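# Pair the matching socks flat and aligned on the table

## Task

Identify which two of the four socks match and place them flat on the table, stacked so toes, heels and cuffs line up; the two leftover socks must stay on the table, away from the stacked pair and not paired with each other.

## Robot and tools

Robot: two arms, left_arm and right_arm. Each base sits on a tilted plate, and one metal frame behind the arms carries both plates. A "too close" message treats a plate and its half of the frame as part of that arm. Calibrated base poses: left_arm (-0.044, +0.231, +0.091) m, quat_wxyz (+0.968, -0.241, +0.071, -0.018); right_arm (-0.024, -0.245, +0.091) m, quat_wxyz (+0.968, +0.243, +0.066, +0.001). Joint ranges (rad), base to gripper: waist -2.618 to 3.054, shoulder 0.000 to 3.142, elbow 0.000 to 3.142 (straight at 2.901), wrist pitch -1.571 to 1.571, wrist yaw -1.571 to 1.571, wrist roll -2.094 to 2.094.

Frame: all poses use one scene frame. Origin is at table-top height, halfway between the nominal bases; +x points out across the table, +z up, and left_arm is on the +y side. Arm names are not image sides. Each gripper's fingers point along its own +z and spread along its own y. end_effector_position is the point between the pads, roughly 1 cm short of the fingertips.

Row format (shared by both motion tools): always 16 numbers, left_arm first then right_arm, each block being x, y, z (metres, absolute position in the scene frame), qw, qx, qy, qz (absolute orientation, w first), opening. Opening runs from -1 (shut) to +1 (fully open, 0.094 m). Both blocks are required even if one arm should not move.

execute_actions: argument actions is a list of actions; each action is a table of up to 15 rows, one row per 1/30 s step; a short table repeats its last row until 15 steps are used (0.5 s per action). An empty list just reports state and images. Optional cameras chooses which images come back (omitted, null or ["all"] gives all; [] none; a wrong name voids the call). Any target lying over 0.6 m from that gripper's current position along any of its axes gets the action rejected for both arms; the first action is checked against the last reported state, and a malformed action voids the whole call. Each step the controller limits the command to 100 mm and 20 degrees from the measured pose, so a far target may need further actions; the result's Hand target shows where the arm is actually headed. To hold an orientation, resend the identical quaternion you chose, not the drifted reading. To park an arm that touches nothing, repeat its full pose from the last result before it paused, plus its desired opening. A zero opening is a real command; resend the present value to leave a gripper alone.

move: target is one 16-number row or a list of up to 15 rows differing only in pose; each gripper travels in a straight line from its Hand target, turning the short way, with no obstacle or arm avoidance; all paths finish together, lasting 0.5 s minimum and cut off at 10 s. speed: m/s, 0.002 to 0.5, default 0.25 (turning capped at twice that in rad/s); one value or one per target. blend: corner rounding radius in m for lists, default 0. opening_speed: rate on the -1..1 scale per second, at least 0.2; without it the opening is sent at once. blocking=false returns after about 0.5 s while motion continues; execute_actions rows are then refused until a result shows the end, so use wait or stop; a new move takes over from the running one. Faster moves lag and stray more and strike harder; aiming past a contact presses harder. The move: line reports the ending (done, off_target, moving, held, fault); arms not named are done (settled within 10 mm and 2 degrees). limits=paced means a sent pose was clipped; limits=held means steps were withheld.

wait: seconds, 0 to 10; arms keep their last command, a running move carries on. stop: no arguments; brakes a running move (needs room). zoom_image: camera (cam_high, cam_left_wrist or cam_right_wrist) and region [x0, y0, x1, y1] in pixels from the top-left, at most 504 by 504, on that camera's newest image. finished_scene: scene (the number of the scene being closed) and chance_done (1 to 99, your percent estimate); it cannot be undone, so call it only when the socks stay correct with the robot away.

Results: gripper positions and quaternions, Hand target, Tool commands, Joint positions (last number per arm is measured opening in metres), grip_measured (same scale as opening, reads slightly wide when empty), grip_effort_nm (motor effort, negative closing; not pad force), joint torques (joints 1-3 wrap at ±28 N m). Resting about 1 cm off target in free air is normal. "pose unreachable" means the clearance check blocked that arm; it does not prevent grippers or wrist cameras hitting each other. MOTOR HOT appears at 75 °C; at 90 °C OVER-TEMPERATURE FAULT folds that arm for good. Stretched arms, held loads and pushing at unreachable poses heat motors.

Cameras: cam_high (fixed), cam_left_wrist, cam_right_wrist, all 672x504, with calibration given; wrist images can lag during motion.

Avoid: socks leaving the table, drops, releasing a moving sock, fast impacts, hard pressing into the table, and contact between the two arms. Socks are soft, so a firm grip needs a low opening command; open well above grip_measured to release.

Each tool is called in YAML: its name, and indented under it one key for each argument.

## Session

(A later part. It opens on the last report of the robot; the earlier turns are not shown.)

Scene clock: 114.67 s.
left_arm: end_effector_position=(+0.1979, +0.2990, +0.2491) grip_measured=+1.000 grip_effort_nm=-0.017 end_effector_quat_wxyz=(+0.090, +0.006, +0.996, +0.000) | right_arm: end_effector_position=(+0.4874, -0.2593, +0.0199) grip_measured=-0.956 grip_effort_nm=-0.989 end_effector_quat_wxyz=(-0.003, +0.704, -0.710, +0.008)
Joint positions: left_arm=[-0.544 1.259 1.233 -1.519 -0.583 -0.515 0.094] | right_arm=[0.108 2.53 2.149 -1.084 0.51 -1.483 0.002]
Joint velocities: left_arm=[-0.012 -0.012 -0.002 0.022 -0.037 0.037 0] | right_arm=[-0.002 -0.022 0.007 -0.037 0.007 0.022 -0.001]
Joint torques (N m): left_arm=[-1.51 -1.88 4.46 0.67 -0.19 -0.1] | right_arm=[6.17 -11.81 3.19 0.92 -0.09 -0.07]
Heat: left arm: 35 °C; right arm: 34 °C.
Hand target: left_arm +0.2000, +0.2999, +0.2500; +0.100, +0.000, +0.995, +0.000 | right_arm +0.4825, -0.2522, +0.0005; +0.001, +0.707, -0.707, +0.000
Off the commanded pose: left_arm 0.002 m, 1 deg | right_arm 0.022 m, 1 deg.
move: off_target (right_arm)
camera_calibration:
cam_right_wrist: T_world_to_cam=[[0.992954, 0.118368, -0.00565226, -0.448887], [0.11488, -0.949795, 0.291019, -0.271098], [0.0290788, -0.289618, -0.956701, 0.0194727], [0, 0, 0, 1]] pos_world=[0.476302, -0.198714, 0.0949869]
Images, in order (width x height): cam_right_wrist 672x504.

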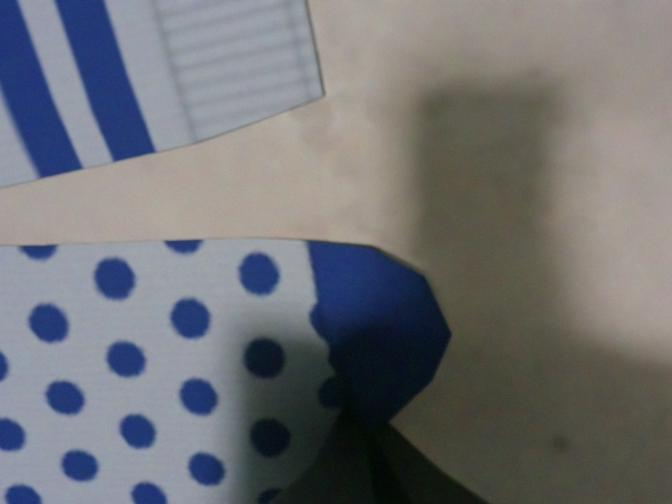

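move:
  target:
    - [0.2,0.3,0.25,0.1,0,0.995,0,1,0.44,-0.27,0.12,0,-0.707,0.707,0,-1]
    - [0.2,0.3,0.25,0.1,0,0.995,0,1,0.3,-0.3,0.3,0,-0.707,0.707,0,-1]
    - [0.2,0.3,0.25,0.1,0,0.995,0,1,0.25,-0.37,0.29,0,-0.707,0.707,0,-1]
  speed: 0.15
  blend: 0.03

move:
  target:
    - [0.2,0.3,0.25,0.1,0,0.995,0,1,0.27,-0.37,0.23,0,-0.707,0.707,0,-1]
    - [0.2,0.3,0.25,0.1,0,0.995,0,1,0.39,-0.37,0.1,0,-0.707,0.707,0,-1]
    - [0.2,0.3,0.25,0.1,0,0.995,0,1,0.44,-0.37,0.022,0,-0.707,0.707,0,-1]
    - [0.2,0.3,0.25,0.1,0,0.995,0,1,0.46,-0.37,0.02,0,-0.707,0.707,0,-1]
  speed: 0.12
  blend: 0.02

Scene clock: 124.17 s.
left_arm: end_effector_position=(+0.1979, +0.2990, +0.2491) grip_measured=+1.000 grip_effort_nm=-0.022 end_effector_quat_wxyz=(+0.090, +0.006, +0.996, +0.000) | right_arm: end_effector_position=(+0.2547, -0.3723, +0.2939) grip_measured=-0.960 grip_effort_nm=-1.048 end_effector_quat_wxyz=(-0.110, +0.693, -0.710, +0.063)
Joint positions: left_arm=[-0.544 1.259 1.233 -1.519 -0.583 -0.515 0.094] | right_arm=[0.322 1.3 1.545 -1.554 0.51 -1.357 0.002]
Joint velocities: left_arm=[0.002 0.007 0.007 0.022 -0.066 0.007 0] | right_arm=[0.007 -0.002 -0.012 0.051 -0.051 -0.051 0]
Joint torques (N m): left_arm=[-1.42 -1.84 4.49 0.71 -0.14 -0.07] | right_arm=[1.81 -3.33 3.93 0.72 -0.09 -0.04]
Heat: left arm: 35 °C; right arm: 34 °C.
Hand target: left_arm +0.2000, +0.2999, +0.2500; +0.100, +0.000, +0.995, +0.000 | right_arm +0.2485, -0.3710, +0.2896; -0.102, +0.701, -0.704, +0.055
Off the commanded pose: left_arm 0.002 m, 1 deg | right_arm 0.007 m, 15 deg.
joint sent to its limit (right arm) — joint 4 (wrist pitch), lower limit. The joint targets are off in orientation, not in position.
move: off_target (right_arm)
camera_calibration:
cam_left_wrist: T_world_to_cam=[[0.104084, -0.994299, 0.0231509, 0.272444], [-0.991856, -0.102054, 0.0762066, 0.251157], [-0.0734095, -0.0308943, -0.996823, 0.358719], [0, 0, 0, 1]] pos_world=[0.247088, 0.307605, 0.332133]
cam_right_wrist: T_world_to_cam=[[0.968601, 0.0958944, 0.229381, -0.274179], [0.0396344, -0.97038, 0.238311, -0.404488], [0.24544, -0.221737, -0.943712, 0.222019], [0, 0, 0, 1]] pos_world=[0.227109, -0.316985, 0.368807]

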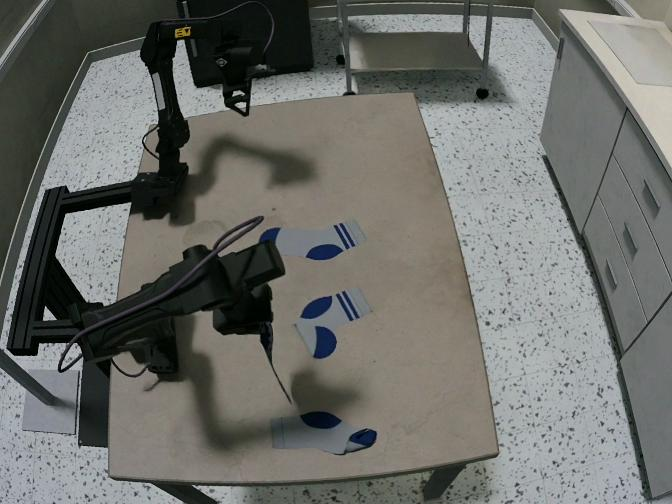

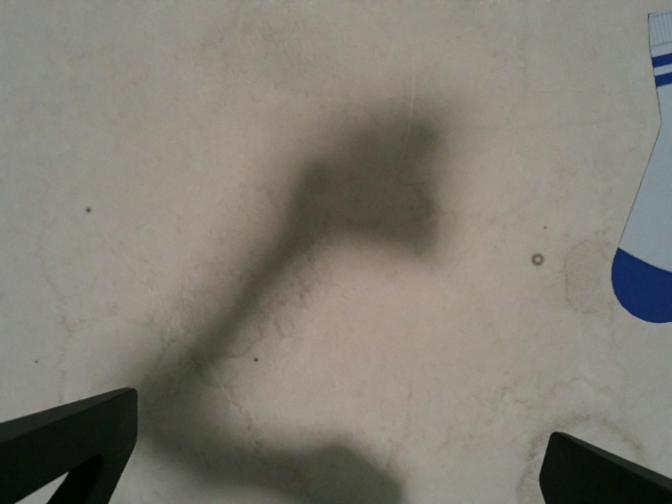

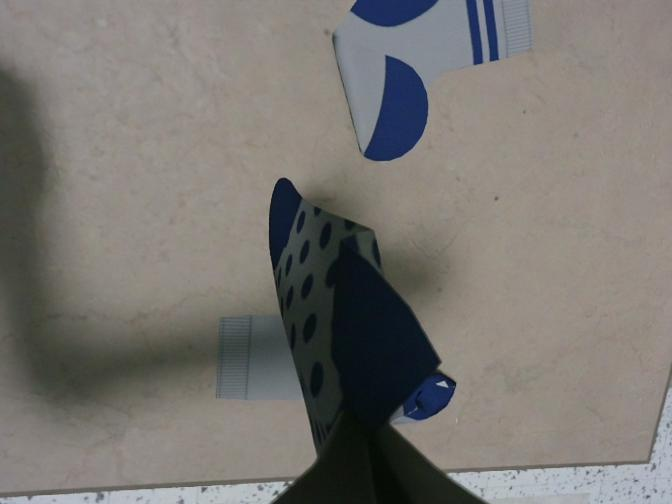

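Scene clock: 128.27 s.
left_arm: end_effector_position=(+0.1979, +0.2990, +0.2491) grip_measured=+1.000 grip_effort_nm=-0.017 end_effector_quat_wxyz=(+0.090, +0.006, +0.996, +0.000) | right_arm: end_effector_position=(+0.4629, -0.3761, +0.0265) grip_measured=-0.960 grip_effort_nm=-1.048 end_effector_quat_wxyz=(+0.001, +0.701, -0.713, +0.017)
Joint positions: left_arm=[-0.544 1.259 1.233 -1.519 -0.583 -0.515 0.094] | right_arm=[-0.097 2.3 1.955 -1.002 0.495 -1.708 0.002]
Joint velocities: left_arm=[0.007 -0.007 -0.012 -0.022 -0.066 0.007 0] | right_arm=[0.012 0.002 0.002 0.007 0.051 0.022 0.001]
Joint torques (N m): left_arm=[-1.42 -1.87 4.57 0.73 -0.15 -0.09] | right_arm=[5.94 -10.97 7.17 0.15 -0.11 -0.08]
Heat: left arm: 35 °C; right arm: 34 °C.
Hand target: left_arm +0.2000, +0.2999, +0.2500; +0.100, +0.000, +0.995, +0.000 | right_arm +0.4613, -0.3699, +0.0195; +0.005, +0.709, -0.705, +0.003
Off the commanded pose: left_arm 0.002 m, 1 deg | right_arm 0.009 m, 2 deg.
move: done; blend cut to 0.01 m at target 3
camera_calibration:
cam_left_wrist: T_world_to_cam=[[0.104084, -0.994299, 0.0231509, 0.272444], [-0.991856, -0.102054, 0.0762066, 0.251157], [-0.0734095, -0.0308943, -0.996823, 0.358719], [0, 0, 0, 1]] pos_world=[0.247088, 0.307605, 0.332133]
cam_right_wrist: T_world_to_cam=[[0.99412, 0.108267, -0.00214586, -0.415188], [0.103626, -0.945378, 0.309067, -0.374789], [0.0314331, -0.307472, -0.951038, -0.0152812], [0, 0, 0, 1]] pos_world=[0.452064, -0.314065, 0.100411]

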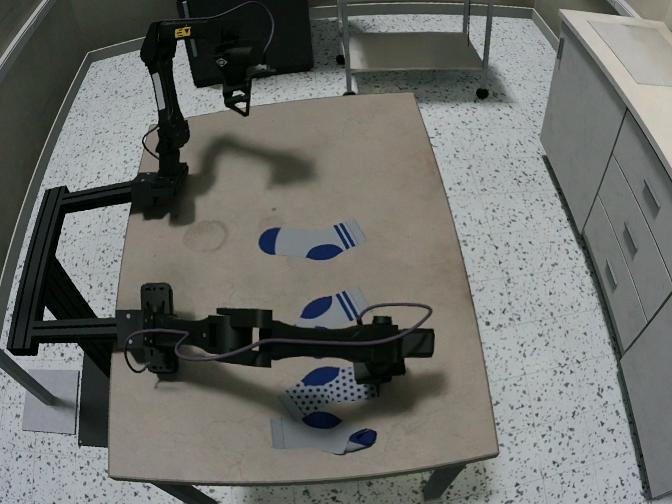

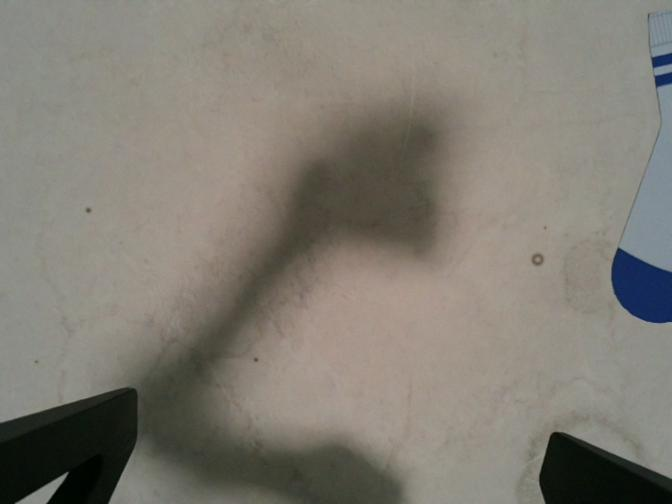

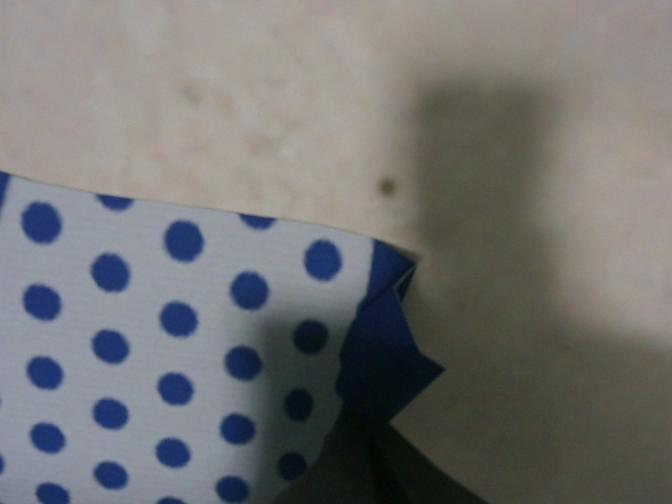

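move:
  target: [0.2,0.3,0.25,0.1,0,0.995,0,1,0.463,-0.37,0.018,0,-0.707,0.707,0,0]
  opening_speed: 1.0
  cameras: []

move:
  target:
    - [0.2,0.3,0.25,0.1,0,0.995,0,1,0.463,-0.37,0.1,0,-0.707,0.707,0,0.3]
    - [0.2,0.3,0.25,0.1,0,0.995,0,1,0.31,-0.27,0.29,0.1,0,0.995,0,0.3]

zoom_image:
  camera: "cam_right_wrist"
  region: [100, 20, 604, 420]

Scene clock: 133.37 s.
left_arm: end_effector_position=(+0.1979, +0.2990, +0.2491) grip_measured=+1.000 grip_effort_nm=-0.022 end_effector_quat_wxyz=(+0.090, +0.006, +0.996, +0.000) | right_arm: end_effector_position=(+0.4630, -0.3742, +0.0264) grip_measured=-0.002 grip_effort_nm=0.085 end_effector_quat_wxyz=(-0.003, +0.702, -0.712, +0.013)
Joint positions: left_arm=[-0.544 1.259 1.233 -1.519 -0.583 -0.515 0.094] | right_arm=[-0.097 2.3 1.955 -1.003 0.484 -1.71 0.047]
Joint velocities: left_arm=[-0.007 0.002 0.007 0.022 0.007 -0.022 0] | right_arm=[-0.007 0.027 0.007 0.022 0.066 0.037 0]
Joint torques (N m): left_arm=[-1.47 -1.94 4.59 0.72 -0.14 -0.06] | right_arm=[5.56 -10.65 7.57 0.21 -0.12 -0.08]
Heat: left arm: 35 °C; right arm: 35 °C.
Hand target: left_arm +0.2000, +0.2999, +0.2500; +0.100, +0.000, +0.995, +0.000 | right_arm +0.4629, -0.3700, +0.0179; +0.000, +0.707, -0.707, +0.001
Off the commanded pose: left_arm 0.002 m, 1 deg | right_arm 0.009 m, 2 deg.
move: done
No camera images: "cameras" was empty.

Scene clock: 137.87 s.
left_arm: end_effector_position=(+0.1979, +0.2990, +0.2491) grip_measured=+1.000 grip_effort_nm=-0.022 end_effector_quat_wxyz=(+0.090, +0.006, +0.996, +0.000) | right_arm: end_effector_position=(+0.3116, -0.2653, +0.2826) grip_measured=+0.298 grip_effort_nm=0.090 end_effector_quat_wxyz=(+0.096, +0.001, +0.995, +0.008)
Joint positions: left_arm=[-0.544 1.259 1.233 -1.519 -0.583 -0.515 0.094] | right_arm=[0.565 1.689 1.684 -1.531 0.572 0.511 0.061]
Joint velocities: left_arm=[0.002 0.002 -0.007 -0.037 -0.007 0.051 0] | right_arm=[0.002 -0.022 -0.007 -0.066 -0.066 0.007 -0.001]
Joint torques (N m): left_arm=[-1.5 -1.88 4.59 0.65 -0.15 -0.09] | right_arm=[4.77 -6.65 6.34 0.49 0.14 0.11]
Heat: left arm: 35 °C; right arm: 35 °C.
Hand target: left_arm +0.2000, +0.2999, +0.2500; +0.100, +0.000, +0.995, +0.000 | right_arm +0.3093, -0.2683, +0.2906; +0.104, +0.002, +0.995, +0.008
Off the commanded pose: left_arm 0.002 m, 1 deg | right_arm 0.009 m, 1 deg.
move: done
camera_calibration:
cam_left_wrist: T_world_to_cam=[[0.104084, -0.994299, 0.0231509, 0.272444], [-0.991856, -0.102054, 0.0762066, 0.251157], [-0.0734095, -0.0308943, -0.996823, 0.358719], [0, 0, 0, 1]] pos_world=[0.247088, 0.307605, 0.332133]
cam_right_wrist: T_world_to_cam=[[0.127056, -0.991813, -0.0127925, -0.294905], [-0.987402, -0.127696, 0.0934379, 0.284337], [-0.0943065, 0.000759414, -0.995543, 0.400667], [0, 0, 0, 1]] pos_world=[0.35601, -0.256486, 0.368541]

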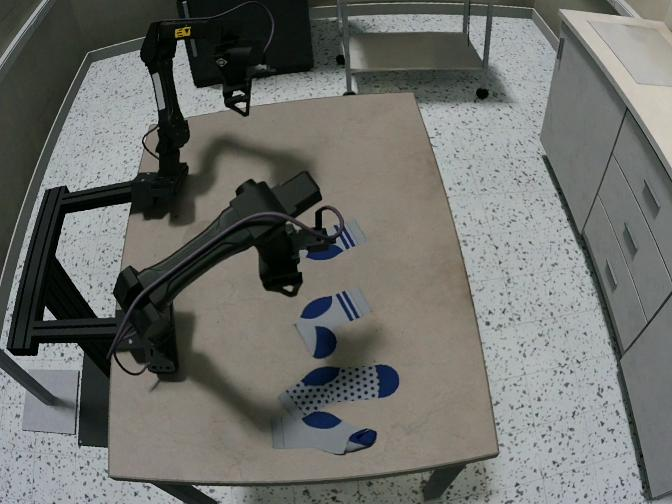

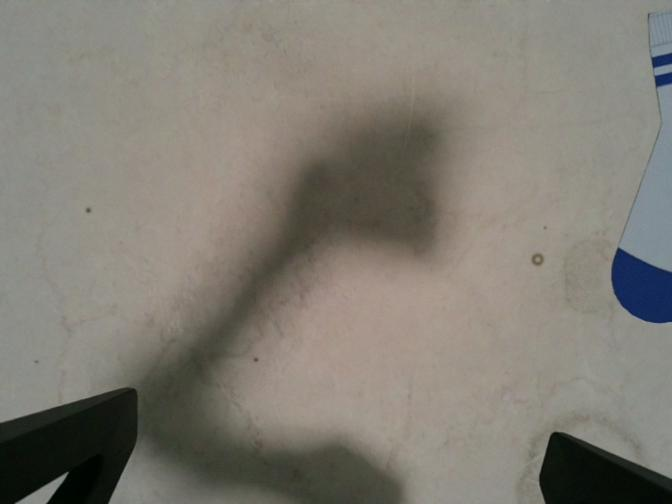

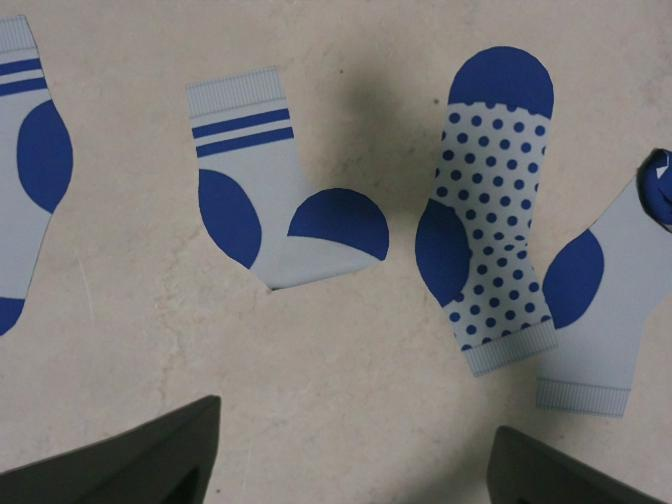

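Scaled by 1.000.

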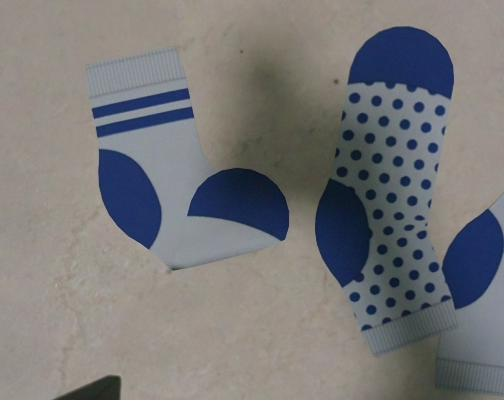

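move:
  target:
    - [0.15,0.4,0.25,0.1,0,0.995,0,1,0.33,-0.265,0.15,0,0.6,0.8,0,-0.1]
    - [0.15,0.4,0.25,0.1,0,0.995,0,1,0.362,-0.262,0.035,0,0.707,0.707,0,-0.1]
  speed: 0.2

Scene clock: 154.10 s.
left_arm: end_effector_position=(+0.1499, +0.3968, +0.2445) grip_measured=+1.000 grip_effort_nm=-0.017 end_effector_quat_wxyz=(+0.085, +0.008, +0.996, -0.003) | right_arm: end_effector_position=(+0.3685, -0.2672, +0.0413) grip_measured=-0.098 grip_effort_nm=-0.129 end_effector_quat_wxyz=(+0.008, +0.707, +0.708, +0.000)
Joint positions: left_arm=[-0.071 0.953 1.217 -1.533 -0.496 0.029 0.094] | right_arm=[0.143 2.053 1.358 -0.798 0.517 1.693 0.042]
Joint velocities: left_arm=[-0.022 -0.002 -0.007 -0.007 -0.007 0.022 0] | right_arm=[0.012 -0.007 -0.022 0.037 -0.022 -0.051 0.001]
Joint torques (N m): left_arm=[0.06 -1.91 6.57 0.69 0.04 0.03] | right_arm=[5.15 -8.8 3.86 0.56 -0.01 0.1]
Heat: left arm: 35 °C; right arm: 33 °C.
Hand target: left_arm +0.1527, +0.3994, +0.2501; +0.101, +0.000, +0.995, -0.006 | right_arm +0.3641, -0.2628, +0.0339; +0.003, +0.706, +0.708, -0.005
Off the commanded pose: left_arm 0.006 m, 2 deg | right_arm 0.010 m, 1 deg.
move: done
camera_calibration:
cam_left_wrist: T_world_to_cam=[[0.100988, -0.994506, 0.0275661, 0.374232], [-0.991409, -0.0982816, 0.086307, 0.209826], [-0.0831236, -0.0360453, -0.995887, 0.35685], [0, 0, 0, 1]] pos_world=[0.199893, 0.40566, 0.326957]
cam_right_wrist: T_world_to_cam=[[-0.99136, -0.127802, -0.0295193, 0.336645], [-0.131014, 0.953956, 0.269821, 0.328998], [-0.0063236, 0.271358, -0.962458, 0.204291], [0, 0, 0, 1]] pos_world=[0.378131, -0.326261, 0.117788]

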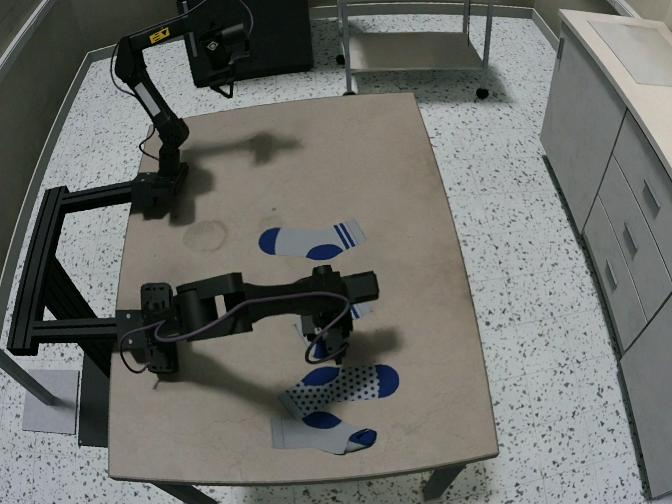

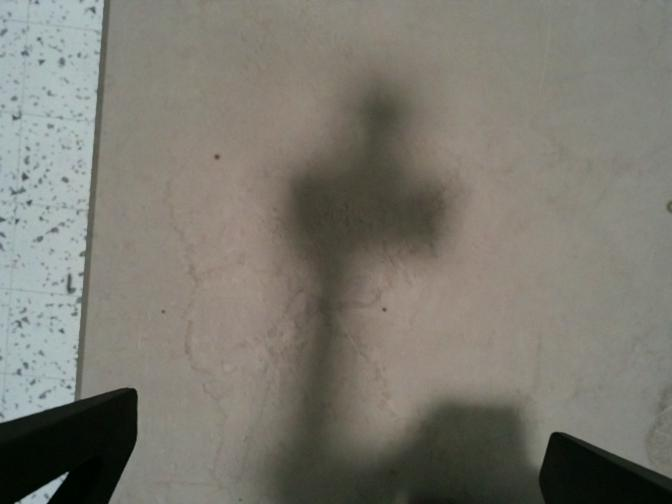

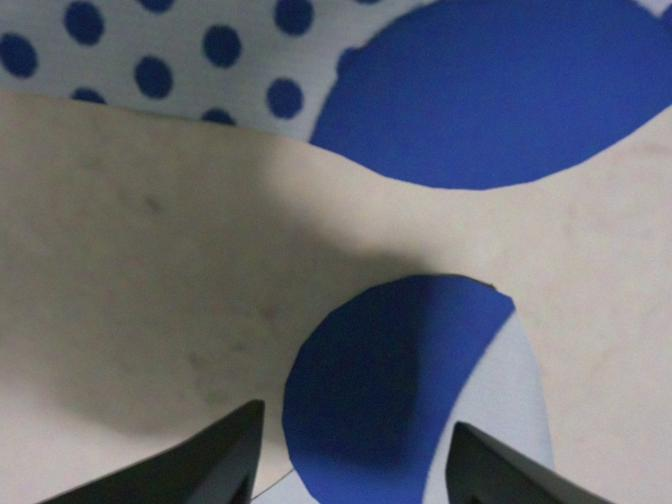

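move:
  target:
    - [0.15,0.4,0.25,0.1,0,0.995,0,1,0.359,-0.262,0.0,0,0.766,0.643,0,-0.1]
  speed: 0.06
  cameras: ["cam_right_wrist"]

move:
  target: [0.15,0.4,0.25,0.1,0,0.995,0,1,0.359,-0.262,0.0,0,0.766,0.643,0,-1]
  speed: 0.05
  opening_speed: 0.8
  cameras: ["cam_right_wrist"]

Scene clock: 161.77 s.
left_arm: end_effector_position=(+0.1494, +0.3976, +0.2450) grip_measured=+1.000 grip_effort_nm=-0.017 end_effector_quat_wxyz=(+0.087, +0.006, +0.996, -0.002) | right_arm: end_effector_position=(+0.3665, -0.2667, +0.0184) grip_measured=-0.098 grip_effort_nm=-0.129 end_effector_quat_wxyz=(+0.009, +0.761, +0.649, +0.007)
Joint positions: left_arm=[-0.071 0.949 1.217 -1.533 -0.498 0.027 0.094] | right_arm=[0.113 2.074 1.299 -0.687 0.509 1.812 0.042]
Joint velocities: left_arm=[0.007 0.022 -0.007 0.022 0.007 -0.007 0] | right_arm=[-0.002 -0.012 -0.002 0.037 -0.051 0.037 -0.001]
Joint torques (N m): left_arm=[-1.14 -1.83 6.08 0.57 -0.08 -0.11] | right_arm=[3.97 -7.39 2.62 0.94 -0.06 0.13]
Heat: left arm: 35 °C; right arm: 33 °C.
Hand target: left_arm +0.1502, +0.4000, +0.2499; +0.100, +0.000, +0.995, +0.000 | right_arm +0.3585, -0.2622, +0.0005; +0.000, +0.766, +0.643, -0.001
Off the commanded pose: left_arm 0.006 m, 2 deg | right_arm 0.020 m, 2 deg.
move: off_target (right_arm)
camera_calibration:
cam_right_wrist: T_world_to_cam=[[-0.998586, 0.0319809, -0.0424678, 0.379525], [0.0189527, 0.960493, 0.277658, 0.281104], [0.0496698, 0.27646, -0.959741, 0.162925], [0, 0, 0, 1]] pos_world=[0.365568, -0.327178, 0.0944326]
Images, in order (width x height): cam_right_wrist 672x504.

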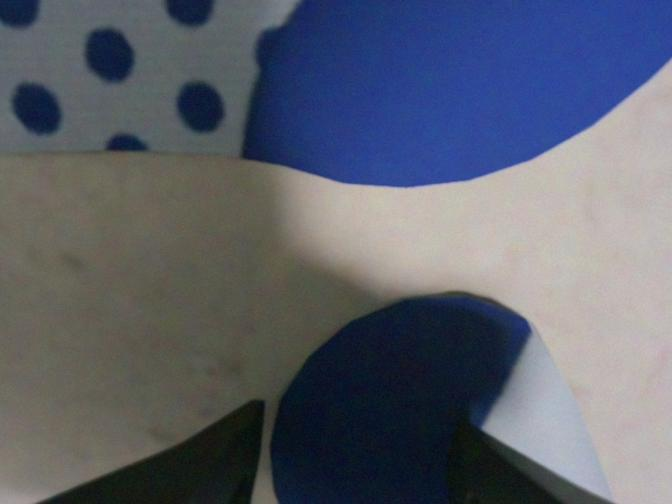

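Scene clock: 163.17 s.
left_arm: end_effector_position=(+0.1494, +0.3976, +0.2450) grip_measured=+1.000 grip_effort_nm=-0.017 end_effector_quat_wxyz=(+0.087, +0.006, +0.996, -0.002) | right_arm: end_effector_position=(+0.3659, -0.2645, +0.0178) grip_measured=-0.986 grip_effort_nm=-0.779 end_effector_quat_wxyz=(+0.005, +0.762, +0.647, +0.010)
Joint positions: left_arm=[-0.071 0.949 1.217 -1.533 -0.498 0.027 0.094] | right_arm=[0.113 2.074 1.296 -0.683 0.498 1.816 0.001]
Joint velocities: left_arm=[0.002 -0.007 -0.012 -0.022 -0.022 0.037 0] | right_arm=[-0.017 0.002 0.007 0.051 -0.007 0.051 -0.001]
Joint torques (N m): left_arm=[-1.02 -1.83 5.87 0.58 -0.13 -0.09] | right_arm=[3.97 -7.49 2.74 0.91 0.03 0.09]
Heat: left arm: 35 °C; right arm: 33 °C.
Hand target: left_arm +0.1501, +0.4000, +0.2499; +0.100, +0.000, +0.995, +0.000 | right_arm +0.3586, -0.2621, +0.0006; +0.000, +0.766, +0.643, +0.000
Off the commanded pose: left_arm 0.006 m, 2 deg | right_arm 0.019 m, 1 deg.
move: off_target (right_arm)
camera_calibration:
cam_right_wrist: T_world_to_cam=[[-0.99848, 0.036199, -0.0415548, 0.379886], [0.0227244, 0.957373, 0.28796, 0.276791], [0.0502073, 0.286578, -0.956741, 0.164181], [0, 0, 0, 1]] pos_world=[0.364776, -0.325794, 0.0931606]
Images, in order (width x height): cam_right_wrist 672x504.

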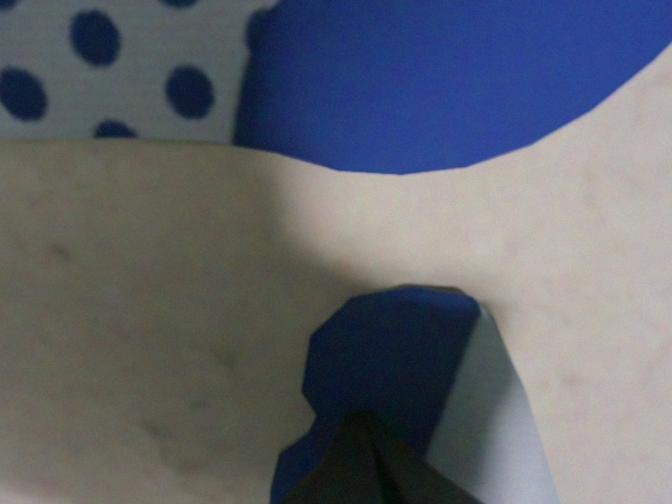

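Gripped. Lifting and checking how the sock hangs.

move:
  target:
    - [0.15,0.4,0.25,0.1,0,0.995,0,1,0.36,-0.24,0.14,0,0.766,0.643,0,-1]
    - [0.15,0.4,0.25,0.1,0,0.995,0,1,0.38,-0.15,0.33,0,0.766,0.643,0,-1]
    - [0.15,0.4,0.25,0.1,0,0.995,0,1,0.40,-0.08,0.33,0,0,1,0,-1]
  speed: 0.15
  blend: 0.02

Scene clock: 174.77 s.
left_arm: end_effector_position=(+0.1494, +0.3976, +0.2450) grip_measured=+1.000 grip_effort_nm=-0.017 end_effector_quat_wxyz=(+0.087, +0.006, +0.996, -0.002) | right_arm: end_effector_position=(+0.4007, -0.0868, +0.3297) grip_measured=-0.986 grip_effort_nm=-0.774 end_effector_quat_wxyz=(+0.156, +0.024, +0.980, +0.119)
Joint positions: left_arm=[-0.071 0.949 1.217 -1.533 -0.498 0.027 0.094] | right_arm=[0.76 2.3 2.458 -1.548 0.48 0.672 0.001]
Joint velocities: left_arm=[-0.012 -0.017 0.012 0.022 0.007 0.051 0] | right_arm=[0.002 -0.002 -0.027 -0.037 -0.11 0.037 0]
Joint torques (N m): left_arm=[-0.87 -1.83 5.85 0.56 -0.11 -0.06] | right_arm=[7.25 -8.14 7.1 0.89 0.1 -0.02]
Heat: left arm: 35 °C; right arm: 33 °C.
Hand target: left_arm +0.1501, +0.4000, +0.2499; +0.100, +0.000, +0.995, +0.000 | right_arm +0.3960, -0.0790, +0.3310; +0.157, +0.007, +0.981, +0.113
Off the commanded pose: left_arm 0.006 m, 2 deg | right_arm 0.007 m, 23 deg; orientation clipped.
joint sent to its limit (right arm) — joint 4 (wrist pitch), lower limit. The joint targets are off in position and orientation.
move: off_target (right_arm); limits=paced
camera_calibration:
cam_left_wrist: T_world_to_cam=[[0.105753, -0.994051, 0.0260681, 0.374567], [-0.991248, -0.1033, 0.0821933, 0.21238], [-0.0790115, -0.0345322, -0.996275, 0.356306], [0, 0, 0, 1]] pos_world=[0.199062, 0.406581, 0.327759]
cam_right_wrist: T_world_to_cam=[[0.116411, -0.968354, -0.220768, -0.0536866], [-0.992765, -0.10686, -0.0547633, 0.4435], [0.029439, 0.225545, -0.973788, 0.418554], [0, 0, 0, 1]] pos_world=[0.434219, -0.0989981, 0.420018]

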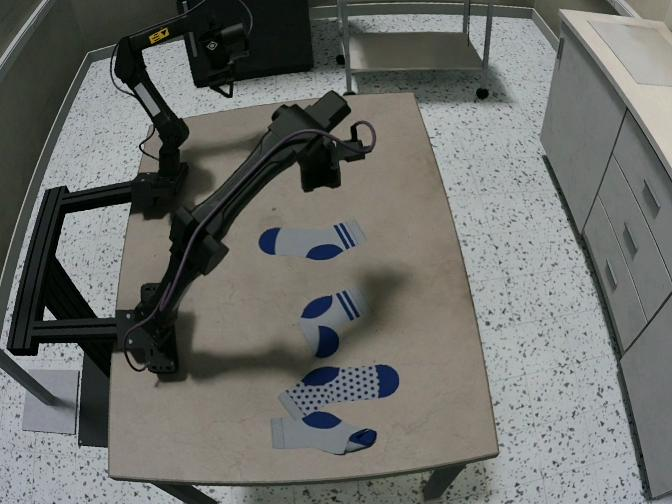

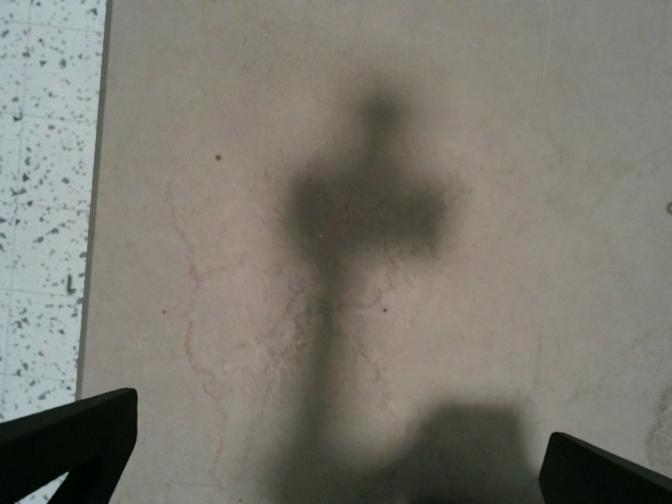

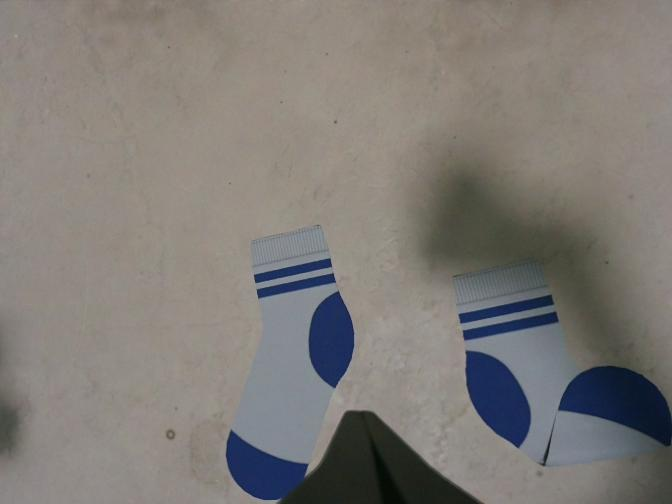

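move:
  target:
    - [0.15,0.4,0.25,0.1,0,0.995,0,1,0.36,-0.2,0.15,0,0.4,0.9165,0,0.05]
    - [0.15,0.4,0.25,0.1,0,0.995,0,1,0.357,-0.255,0.05,0,0.766,0.643,0,0.05]
  speed: 0.2
  cameras: ["cam_right_wrist"]

move:
  target:
    - [0.15,0.4,0.25,0.1,0,0.995,0,1,0.352,-0.257,-0.01,0,0.766,0.643,0,0.05]
  speed: 0.06
  cameras: ["cam_right_wrist"]

Scene clock: 186.07 s.
left_arm: end_effector_position=(+0.1494, +0.3976, +0.2450) grip_measured=+1.000 grip_effort_nm=-0.022 end_effector_quat_wxyz=(+0.087, +0.006, +0.996, -0.002) | right_arm: end_effector_position=(+0.3599, -0.2510, +0.0440) grip_measured=+0.048 grip_effort_nm=0.085 end_effector_quat_wxyz=(-0.003, +0.758, +0.652, -0.010)
Joint positions: left_arm=[-0.071 0.949 1.217 -1.533 -0.498 0.027 0.094] | right_arm=[0.184 2.073 1.365 -0.841 0.511 1.907 0.049]
Joint velocities: left_arm=[-0.012 0.012 0.012 0.007 0.051 0.022 0] | right_arm=[0.002 -0.002 0.012 0.007 -0.066 -0.022 -0.001]
Joint torques (N m): left_arm=[-1.14 -1.91 5.9 0.59 -0.07 -0.09] | right_arm=[5.05 -12.37 3.52 0.46 0.13 0.09]
Heat: left arm: 35 °C; right arm: 34 °C.
Hand target: left_arm +0.1501, +0.4000, +0.2499; +0.100, +0.000, +0.995, +0.000 | right_arm +0.3604, -0.2558, +0.0485; +0.006, +0.764, +0.645, -0.005
Off the commanded pose: left_arm 0.006 m, 2 deg | right_arm 0.008 m, 2 deg.
move: done
camera_calibration:
cam_right_wrist: T_world_to_cam=[[-0.999713, 0.0238458, -0.00228584, 0.370106], [0.022308, 0.961498, 0.273906, 0.258217], [0.00872933, 0.273776, -0.961754, 0.197656], [0, 0, 0, 1]] pos_world=[0.362515, -0.311214, 0.120216]
Images, in order (width x height): cam_right_wrist 672x504.

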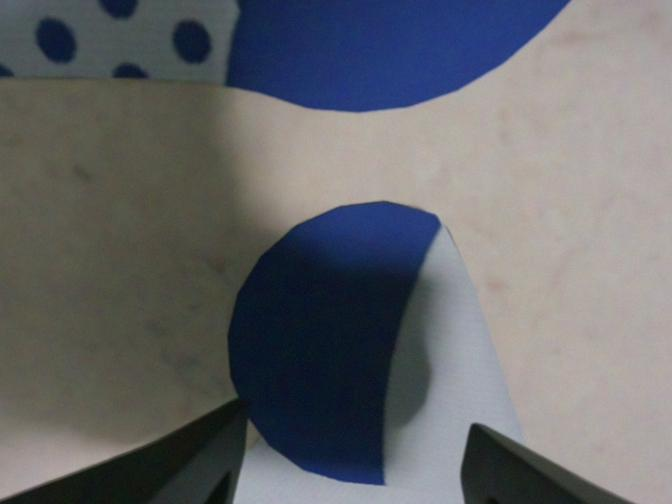

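Scene clock: 187.57 s.
left_arm: end_effector_position=(+0.1494, +0.3976, +0.2450) grip_measured=+1.000 grip_effort_nm=-0.017 end_effector_quat_wxyz=(+0.087, +0.006, +0.996, -0.002) | right_arm: end_effector_position=(+0.3570, -0.2592, +0.0168) grip_measured=+0.048 grip_effort_nm=0.076 end_effector_quat_wxyz=(+0.004, +0.760, +0.649, +0.003)
Joint positions: left_arm=[-0.071 0.949 1.217 -1.533 -0.498 0.027 0.094] | right_arm=[0.129 2.07 1.267 -0.682 0.507 1.836 0.049]
Joint velocities: left_arm=[0.007 -0.002 -0.002 -0.007 0.037 -0.066 0] | right_arm=[-0.012 -0.007 -0.012 -0.066 0.022 -0.007 0]
Joint torques (N m): left_arm=[-0.98 -1.98 5.93 0.6 -0.14 -0.1] | right_arm=[2.62 -6.42 1.8 1.4 -0.05 -0.09]
Heat: left arm: 35 °C; right arm: 34 °C.
Hand target: left_arm +0.1501, +0.4000, +0.2499; +0.100, +0.000, +0.995, +0.000 | right_arm +0.3506, -0.2578, -0.0084; -0.001, +0.766, +0.643, -0.002
Off the commanded pose: left_arm 0.006 m, 2 deg | right_arm 0.027 m, 1 deg.
move: off_target (right_arm)
camera_calibration:
cam_right_wrist: T_world_to_cam=[[-0.999064, 0.0305596, -0.0306286, 0.369377], [0.0207987, 0.959959, 0.279369, 0.273642], [0.0379396, 0.27847, -0.959695, 0.164517], [0, 0, 0, 1]] pos_world=[0.357098, -0.319786, 0.0927522]
Images, in order (width x height): cam_right_wrist 672x504.

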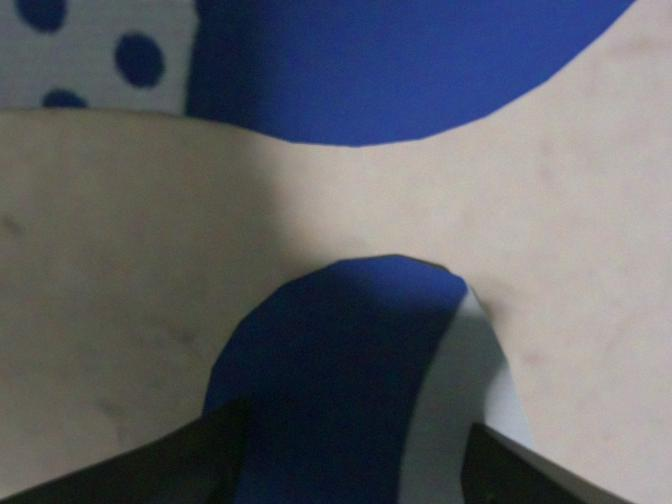

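move:
  target: [0.15,0.4,0.25,0.1,0,0.995,0,1,0.352,-0.257,-0.01,0,0.766,0.643,0,-1]
  speed: 0.05
  opening_speed: 0.8
  cameras: ["cam_right_wrist"]

move:
  target:
    - [0.15,0.4,0.25,0.1,0,0.995,0,1,0.355,-0.24,0.08,0,0.766,0.643,0,-1]
  speed: 0.08
  cameras: ["cam_right_wrist"]

Scene clock: 191.70 s.
left_arm: end_effector_position=(+0.1494, +0.3976, +0.2450) grip_measured=+1.000 grip_effort_nm=-0.017 end_effector_quat_wxyz=(+0.087, +0.006, +0.996, -0.002) | right_arm: end_effector_position=(+0.3601, -0.2569, +0.0169) grip_measured=-0.976 grip_effort_nm=-1.023 end_effector_quat_wxyz=(+0.002, +0.764, +0.645, +0.016)
Joint positions: left_arm=[-0.071 0.949 1.217 -1.533 -0.498 0.027 0.094] | right_arm=[0.126 2.064 1.259 -0.657 0.489 1.834 0.001]
Joint velocities: left_arm=[0.007 -0.027 -0.002 0.007 -0.051 -0.037 0] | right_arm=[-0.002 0.007 -0.007 0.022 0.066 -0.037 -0.002]
Joint torques (N m): left_arm=[-1.01 -1.89 5.87 0.61 -0.07 -0.1] | right_arm=[2.91 -5.97 2.13 1.19 0.12 -0.07]
Heat: left arm: 35 °C; right arm: 34 °C.
Hand target: left_arm +0.1501, +0.4000, +0.2499; +0.100, +0.000, +0.995, +0.000 | right_arm +0.3505, -0.2573, -0.0084; -0.001, +0.766, +0.643, -0.001
Off the commanded pose: left_arm 0.006 m, 2 deg | right_arm 0.028 m, 2 deg.
move: off_target (right_arm)
camera_calibration:
cam_right_wrist: T_world_to_cam=[[-0.998017, 0.0423904, -0.0465377, 0.375247], [0.0265789, 0.953911, 0.29891, 0.267423], [0.0570637, 0.29708, -0.953146, 0.161594], [0, 0, 0, 1]] pos_world=[0.358174, -0.319011, 0.0915503]
Images, in order (width x height): cam_right_wrist 672x504.

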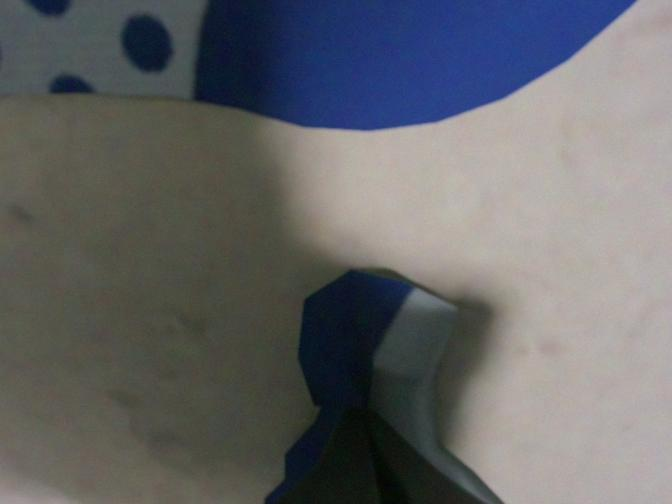

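Scene clock: 193.57 s.
left_arm: end_effector_position=(+0.1494, +0.3976, +0.2450) grip_measured=+1.000 grip_effort_nm=-0.017 end_effector_quat_wxyz=(+0.087, +0.006, +0.996, -0.002) | right_arm: end_effector_position=(+0.3482, -0.2379, +0.0657) grip_measured=-0.978 grip_effort_nm=-1.053 end_effector_quat_wxyz=(-0.010, +0.764, +0.645, -0.009)
Joint positions: left_arm=[-0.071 0.949 1.217 -1.533 -0.498 0.027 0.094] | right_arm=[0.243 2.033 1.36 -0.912 0.498 1.994 0.001]
Joint velocities: left_arm=[-0.002 0.002 0.007 0.007 -0.066 0.022 0] | right_arm=[-0.017 -0.002 -0.002 -0.037 -0.022 0.037 0]
Joint torques (N m): left_arm=[-0.88 -1.91 5.94 0.63 -0.08 -0.04] | right_arm=[6.27 -11.73 6.54 0.08 0.08 0.14]
Heat: left arm: 35 °C; right arm: 34 °C.
Hand target: left_arm +0.1501, +0.4000, +0.2499; +0.100, +0.000, +0.995, +0.000 | right_arm +0.3545, -0.2394, +0.0801; +0.000, +0.766, +0.643, +0.002
Off the commanded pose: left_arm 0.006 m, 2 deg | right_arm 0.016 m, 2 deg.
move: off_target (right_arm)
camera_calibration:
cam_right_wrist: T_world_to_cam=[[-0.999143, 0.0410565, 0.00528963, 0.361593], [0.0408625, 0.957735, 0.284735, 0.231817], [0.00662416, 0.284707, -0.958592, 0.218168], [0, 0, 0, 1]] pos_world=[0.350366, -0.298979, 0.141215]
Images, in order (width x height): cam_right_wrist 672x504.

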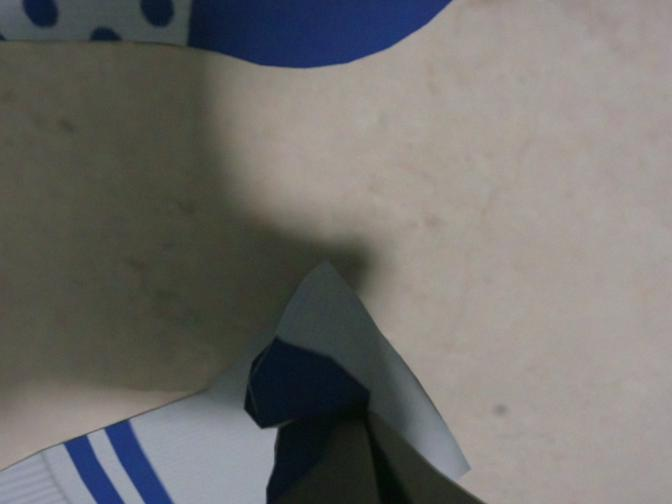

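move:
  target:
    - [0.15,0.4,0.25,0.1,0,0.995,0,1,0.38,-0.17,0.3,0,0.766,0.643,0,-1]
    - [0.15,0.4,0.25,0.1,0,0.995,0,1,0.41,-0.11,0.3,0,0,1,0,-1]
    - [0.15,0.4,0.25,0.1,0,0.995,0,1,0.43,-0.08,0.3,0,-0.707,0.707,0,-1]
  speed: 0.17
  blend: 0.02

Scene clock: 208.47 s.
left_arm: end_effector_position=(+0.1494, +0.3976, +0.2450) grip_measured=+1.000 grip_effort_nm=-0.022 end_effector_quat_wxyz=(+0.087, +0.006, +0.996, -0.002) | right_arm: end_effector_position=(+0.4258, -0.0975, +0.2998) grip_measured=-0.978 grip_effort_nm=-1.048 end_effector_quat_wxyz=(+0.172, -0.525, +0.833, -0.002)
Joint positions: left_arm=[-0.071 0.949 1.217 -1.533 -0.498 0.027 0.094] | right_arm=[0.69 2.379 2.519 -1.55 0.496 -0.559 0.001]
Joint velocities: left_arm=[0.002 -0.012 0.002 -0.051 0.022 -0.022 0] | right_arm=[-0.007 -0.012 -0.017 -0.007 0.007 0.022 -0.001]
Joint torques (N m): left_arm=[-1.06 -1.99 6 0.58 -0.1 -0.1] | right_arm=[7.77 -8.95 7.2 0.83 0.05 -0.1]
Heat: left arm: 35 °C; right arm: 35 °C.
Hand target: left_arm +0.1501, +0.4000, +0.2499; +0.100, +0.000, +0.995, +0.000 | right_arm +0.4210, -0.0874, +0.3011; +0.170, -0.540, +0.824, -0.005
Off the commanded pose: left_arm 0.006 m, 2 deg | right_arm 0.018 m, 32 deg.
joint sent to its limit (right arm) — joint 4 (wrist pitch), lower limit.
move: off_target (right_arm; path cut at 10 s); path passed 2 of 3 targets; limits=paced
camera_calibration:
cam_left_wrist: T_world_to_cam=[[0.105753, -0.994051, 0.0260681, 0.374567], [-0.991248, -0.1033, 0.0821933, 0.21238], [-0.0790115, -0.0345322, -0.996275, 0.356306], [0, 0, 0, 1]] pos_world=[0.199062, 0.406581, 0.327759]
cam_right_wrist: T_world_to_cam=[[0.923083, -0.329798, 0.197867, -0.480279], [-0.339884, -0.940288, 0.0183775, 0.0844685], [0.179991, -0.084216, -0.980056, 0.29873], [0, 0, 0, 1]] pos_world=[0.418278, -0.0538124, 0.386251]

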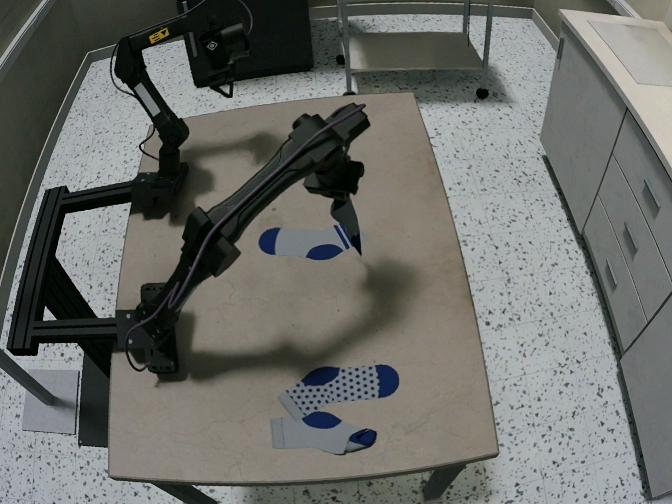

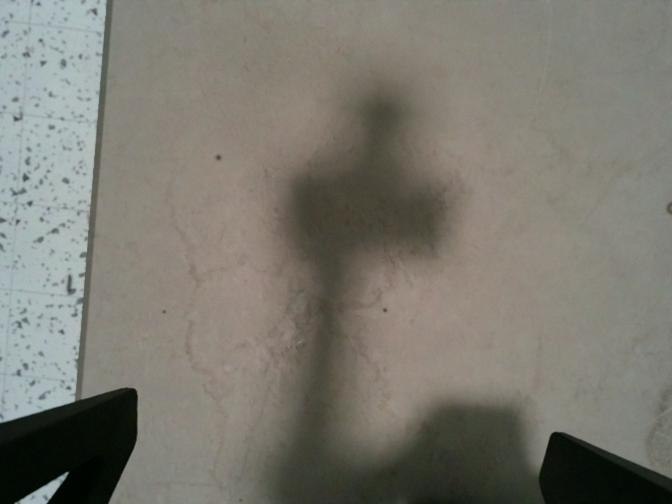

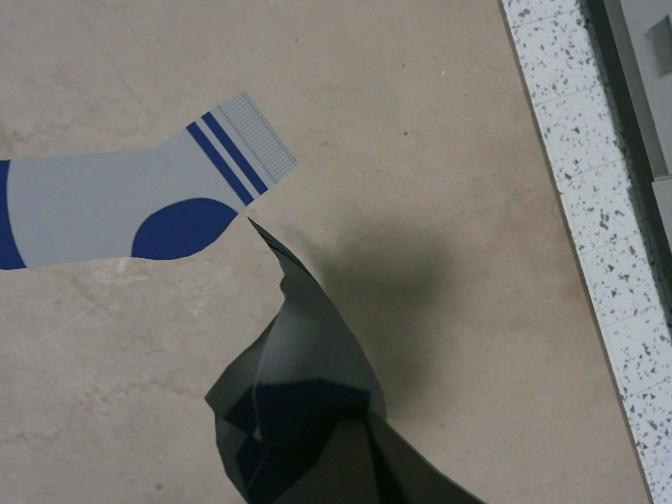

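move:
  target: [0.15,0.4,0.25,0.1,0,0.995,0,1,0.45,0.03,0.285,0,-0.707,0.707,0,-1]
  speed: 0.15

Scene clock: 217.80 s.
left_arm: end_effector_position=(+0.1494, +0.3976, +0.2450) grip_measured=+1.000 grip_effort_nm=-0.012 end_effector_quat_wxyz=(+0.087, +0.006, +0.996, -0.002) | right_arm: end_effector_position=(+0.4515, +0.0153, +0.2823) grip_measured=-0.978 grip_effort_nm=-1.053 end_effector_quat_wxyz=(-0.245, +0.674, -0.696, +0.042)
Joint positions: left_arm=[-0.071 0.949 1.217 -1.533 -0.498 0.027 0.094] | right_arm=[0.781 2.711 2.854 -1.422 0.497 -0.952 0.001]
Joint velocities: left_arm=[0.007 -0.007 -0.007 0.037 -0.037 0.022 0] | right_arm=[0.002 0.002 -0.007 -0.051 0.022 0.037 0]
Joint torques (N m): left_arm=[-1.11 -1.87 5.91 0.59 -0.05 -0.08] | right_arm=[8.25 -11.08 7.36 1.45 0.04 -0.06]
Heat: left arm: 35 °C; right arm: 35 °C.
Hand target: left_arm +0.1501, +0.4000, +0.2499; +0.100, +0.000, +0.995, +0.000 | right_arm +0.4484, +0.0293, +0.2850; -0.256, +0.678, -0.688, +0.044
Off the commanded pose: left_arm 0.006 m, 2 deg | right_arm 0.015 m, 29 deg; orientation clipped.
elbow stopped short (right arm): the move would have taken joint 3 (elbow) straighter than the controller allows.
move: off_target (right_arm); limits=paced
camera_calibration:
cam_left_wrist: T_world_to_cam=[[0.105753, -0.994051, 0.0260681, 0.374567], [-0.991248, -0.1033, 0.0821933, 0.21238], [-0.0790115, -0.0345322, -0.996275, 0.356306], [0, 0, 0, 1]] pos_world=[0.199062, 0.406581, 0.327759]
cam_right_wrist: T_world_to_cam=[[0.914617, 0.0380669, 0.402525, -0.522956], [0.0302095, -0.999209, 0.0258534, 0.0313503], [0.403191, -0.0114858, -0.915044, 0.166192], [0, 0, 0, 1]] pos_world=[0.41035, 0.0531417, 0.361765]

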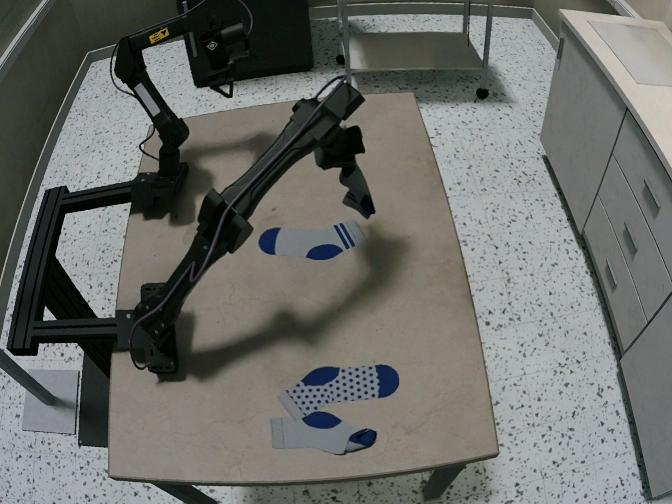

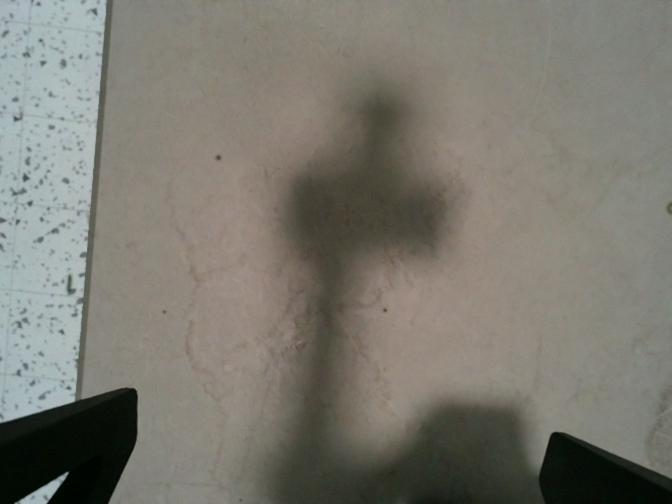

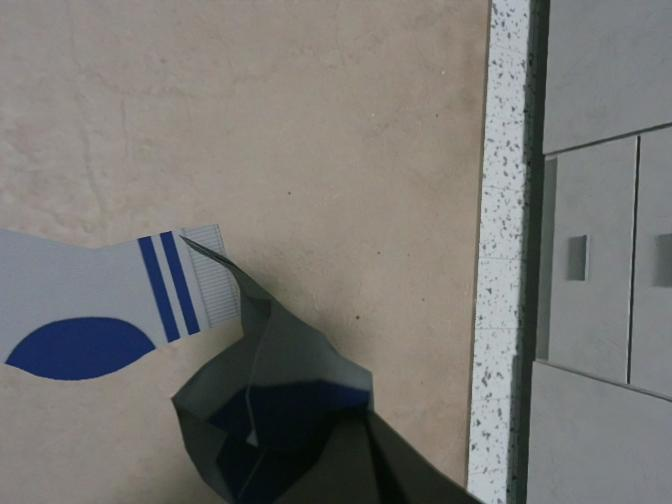

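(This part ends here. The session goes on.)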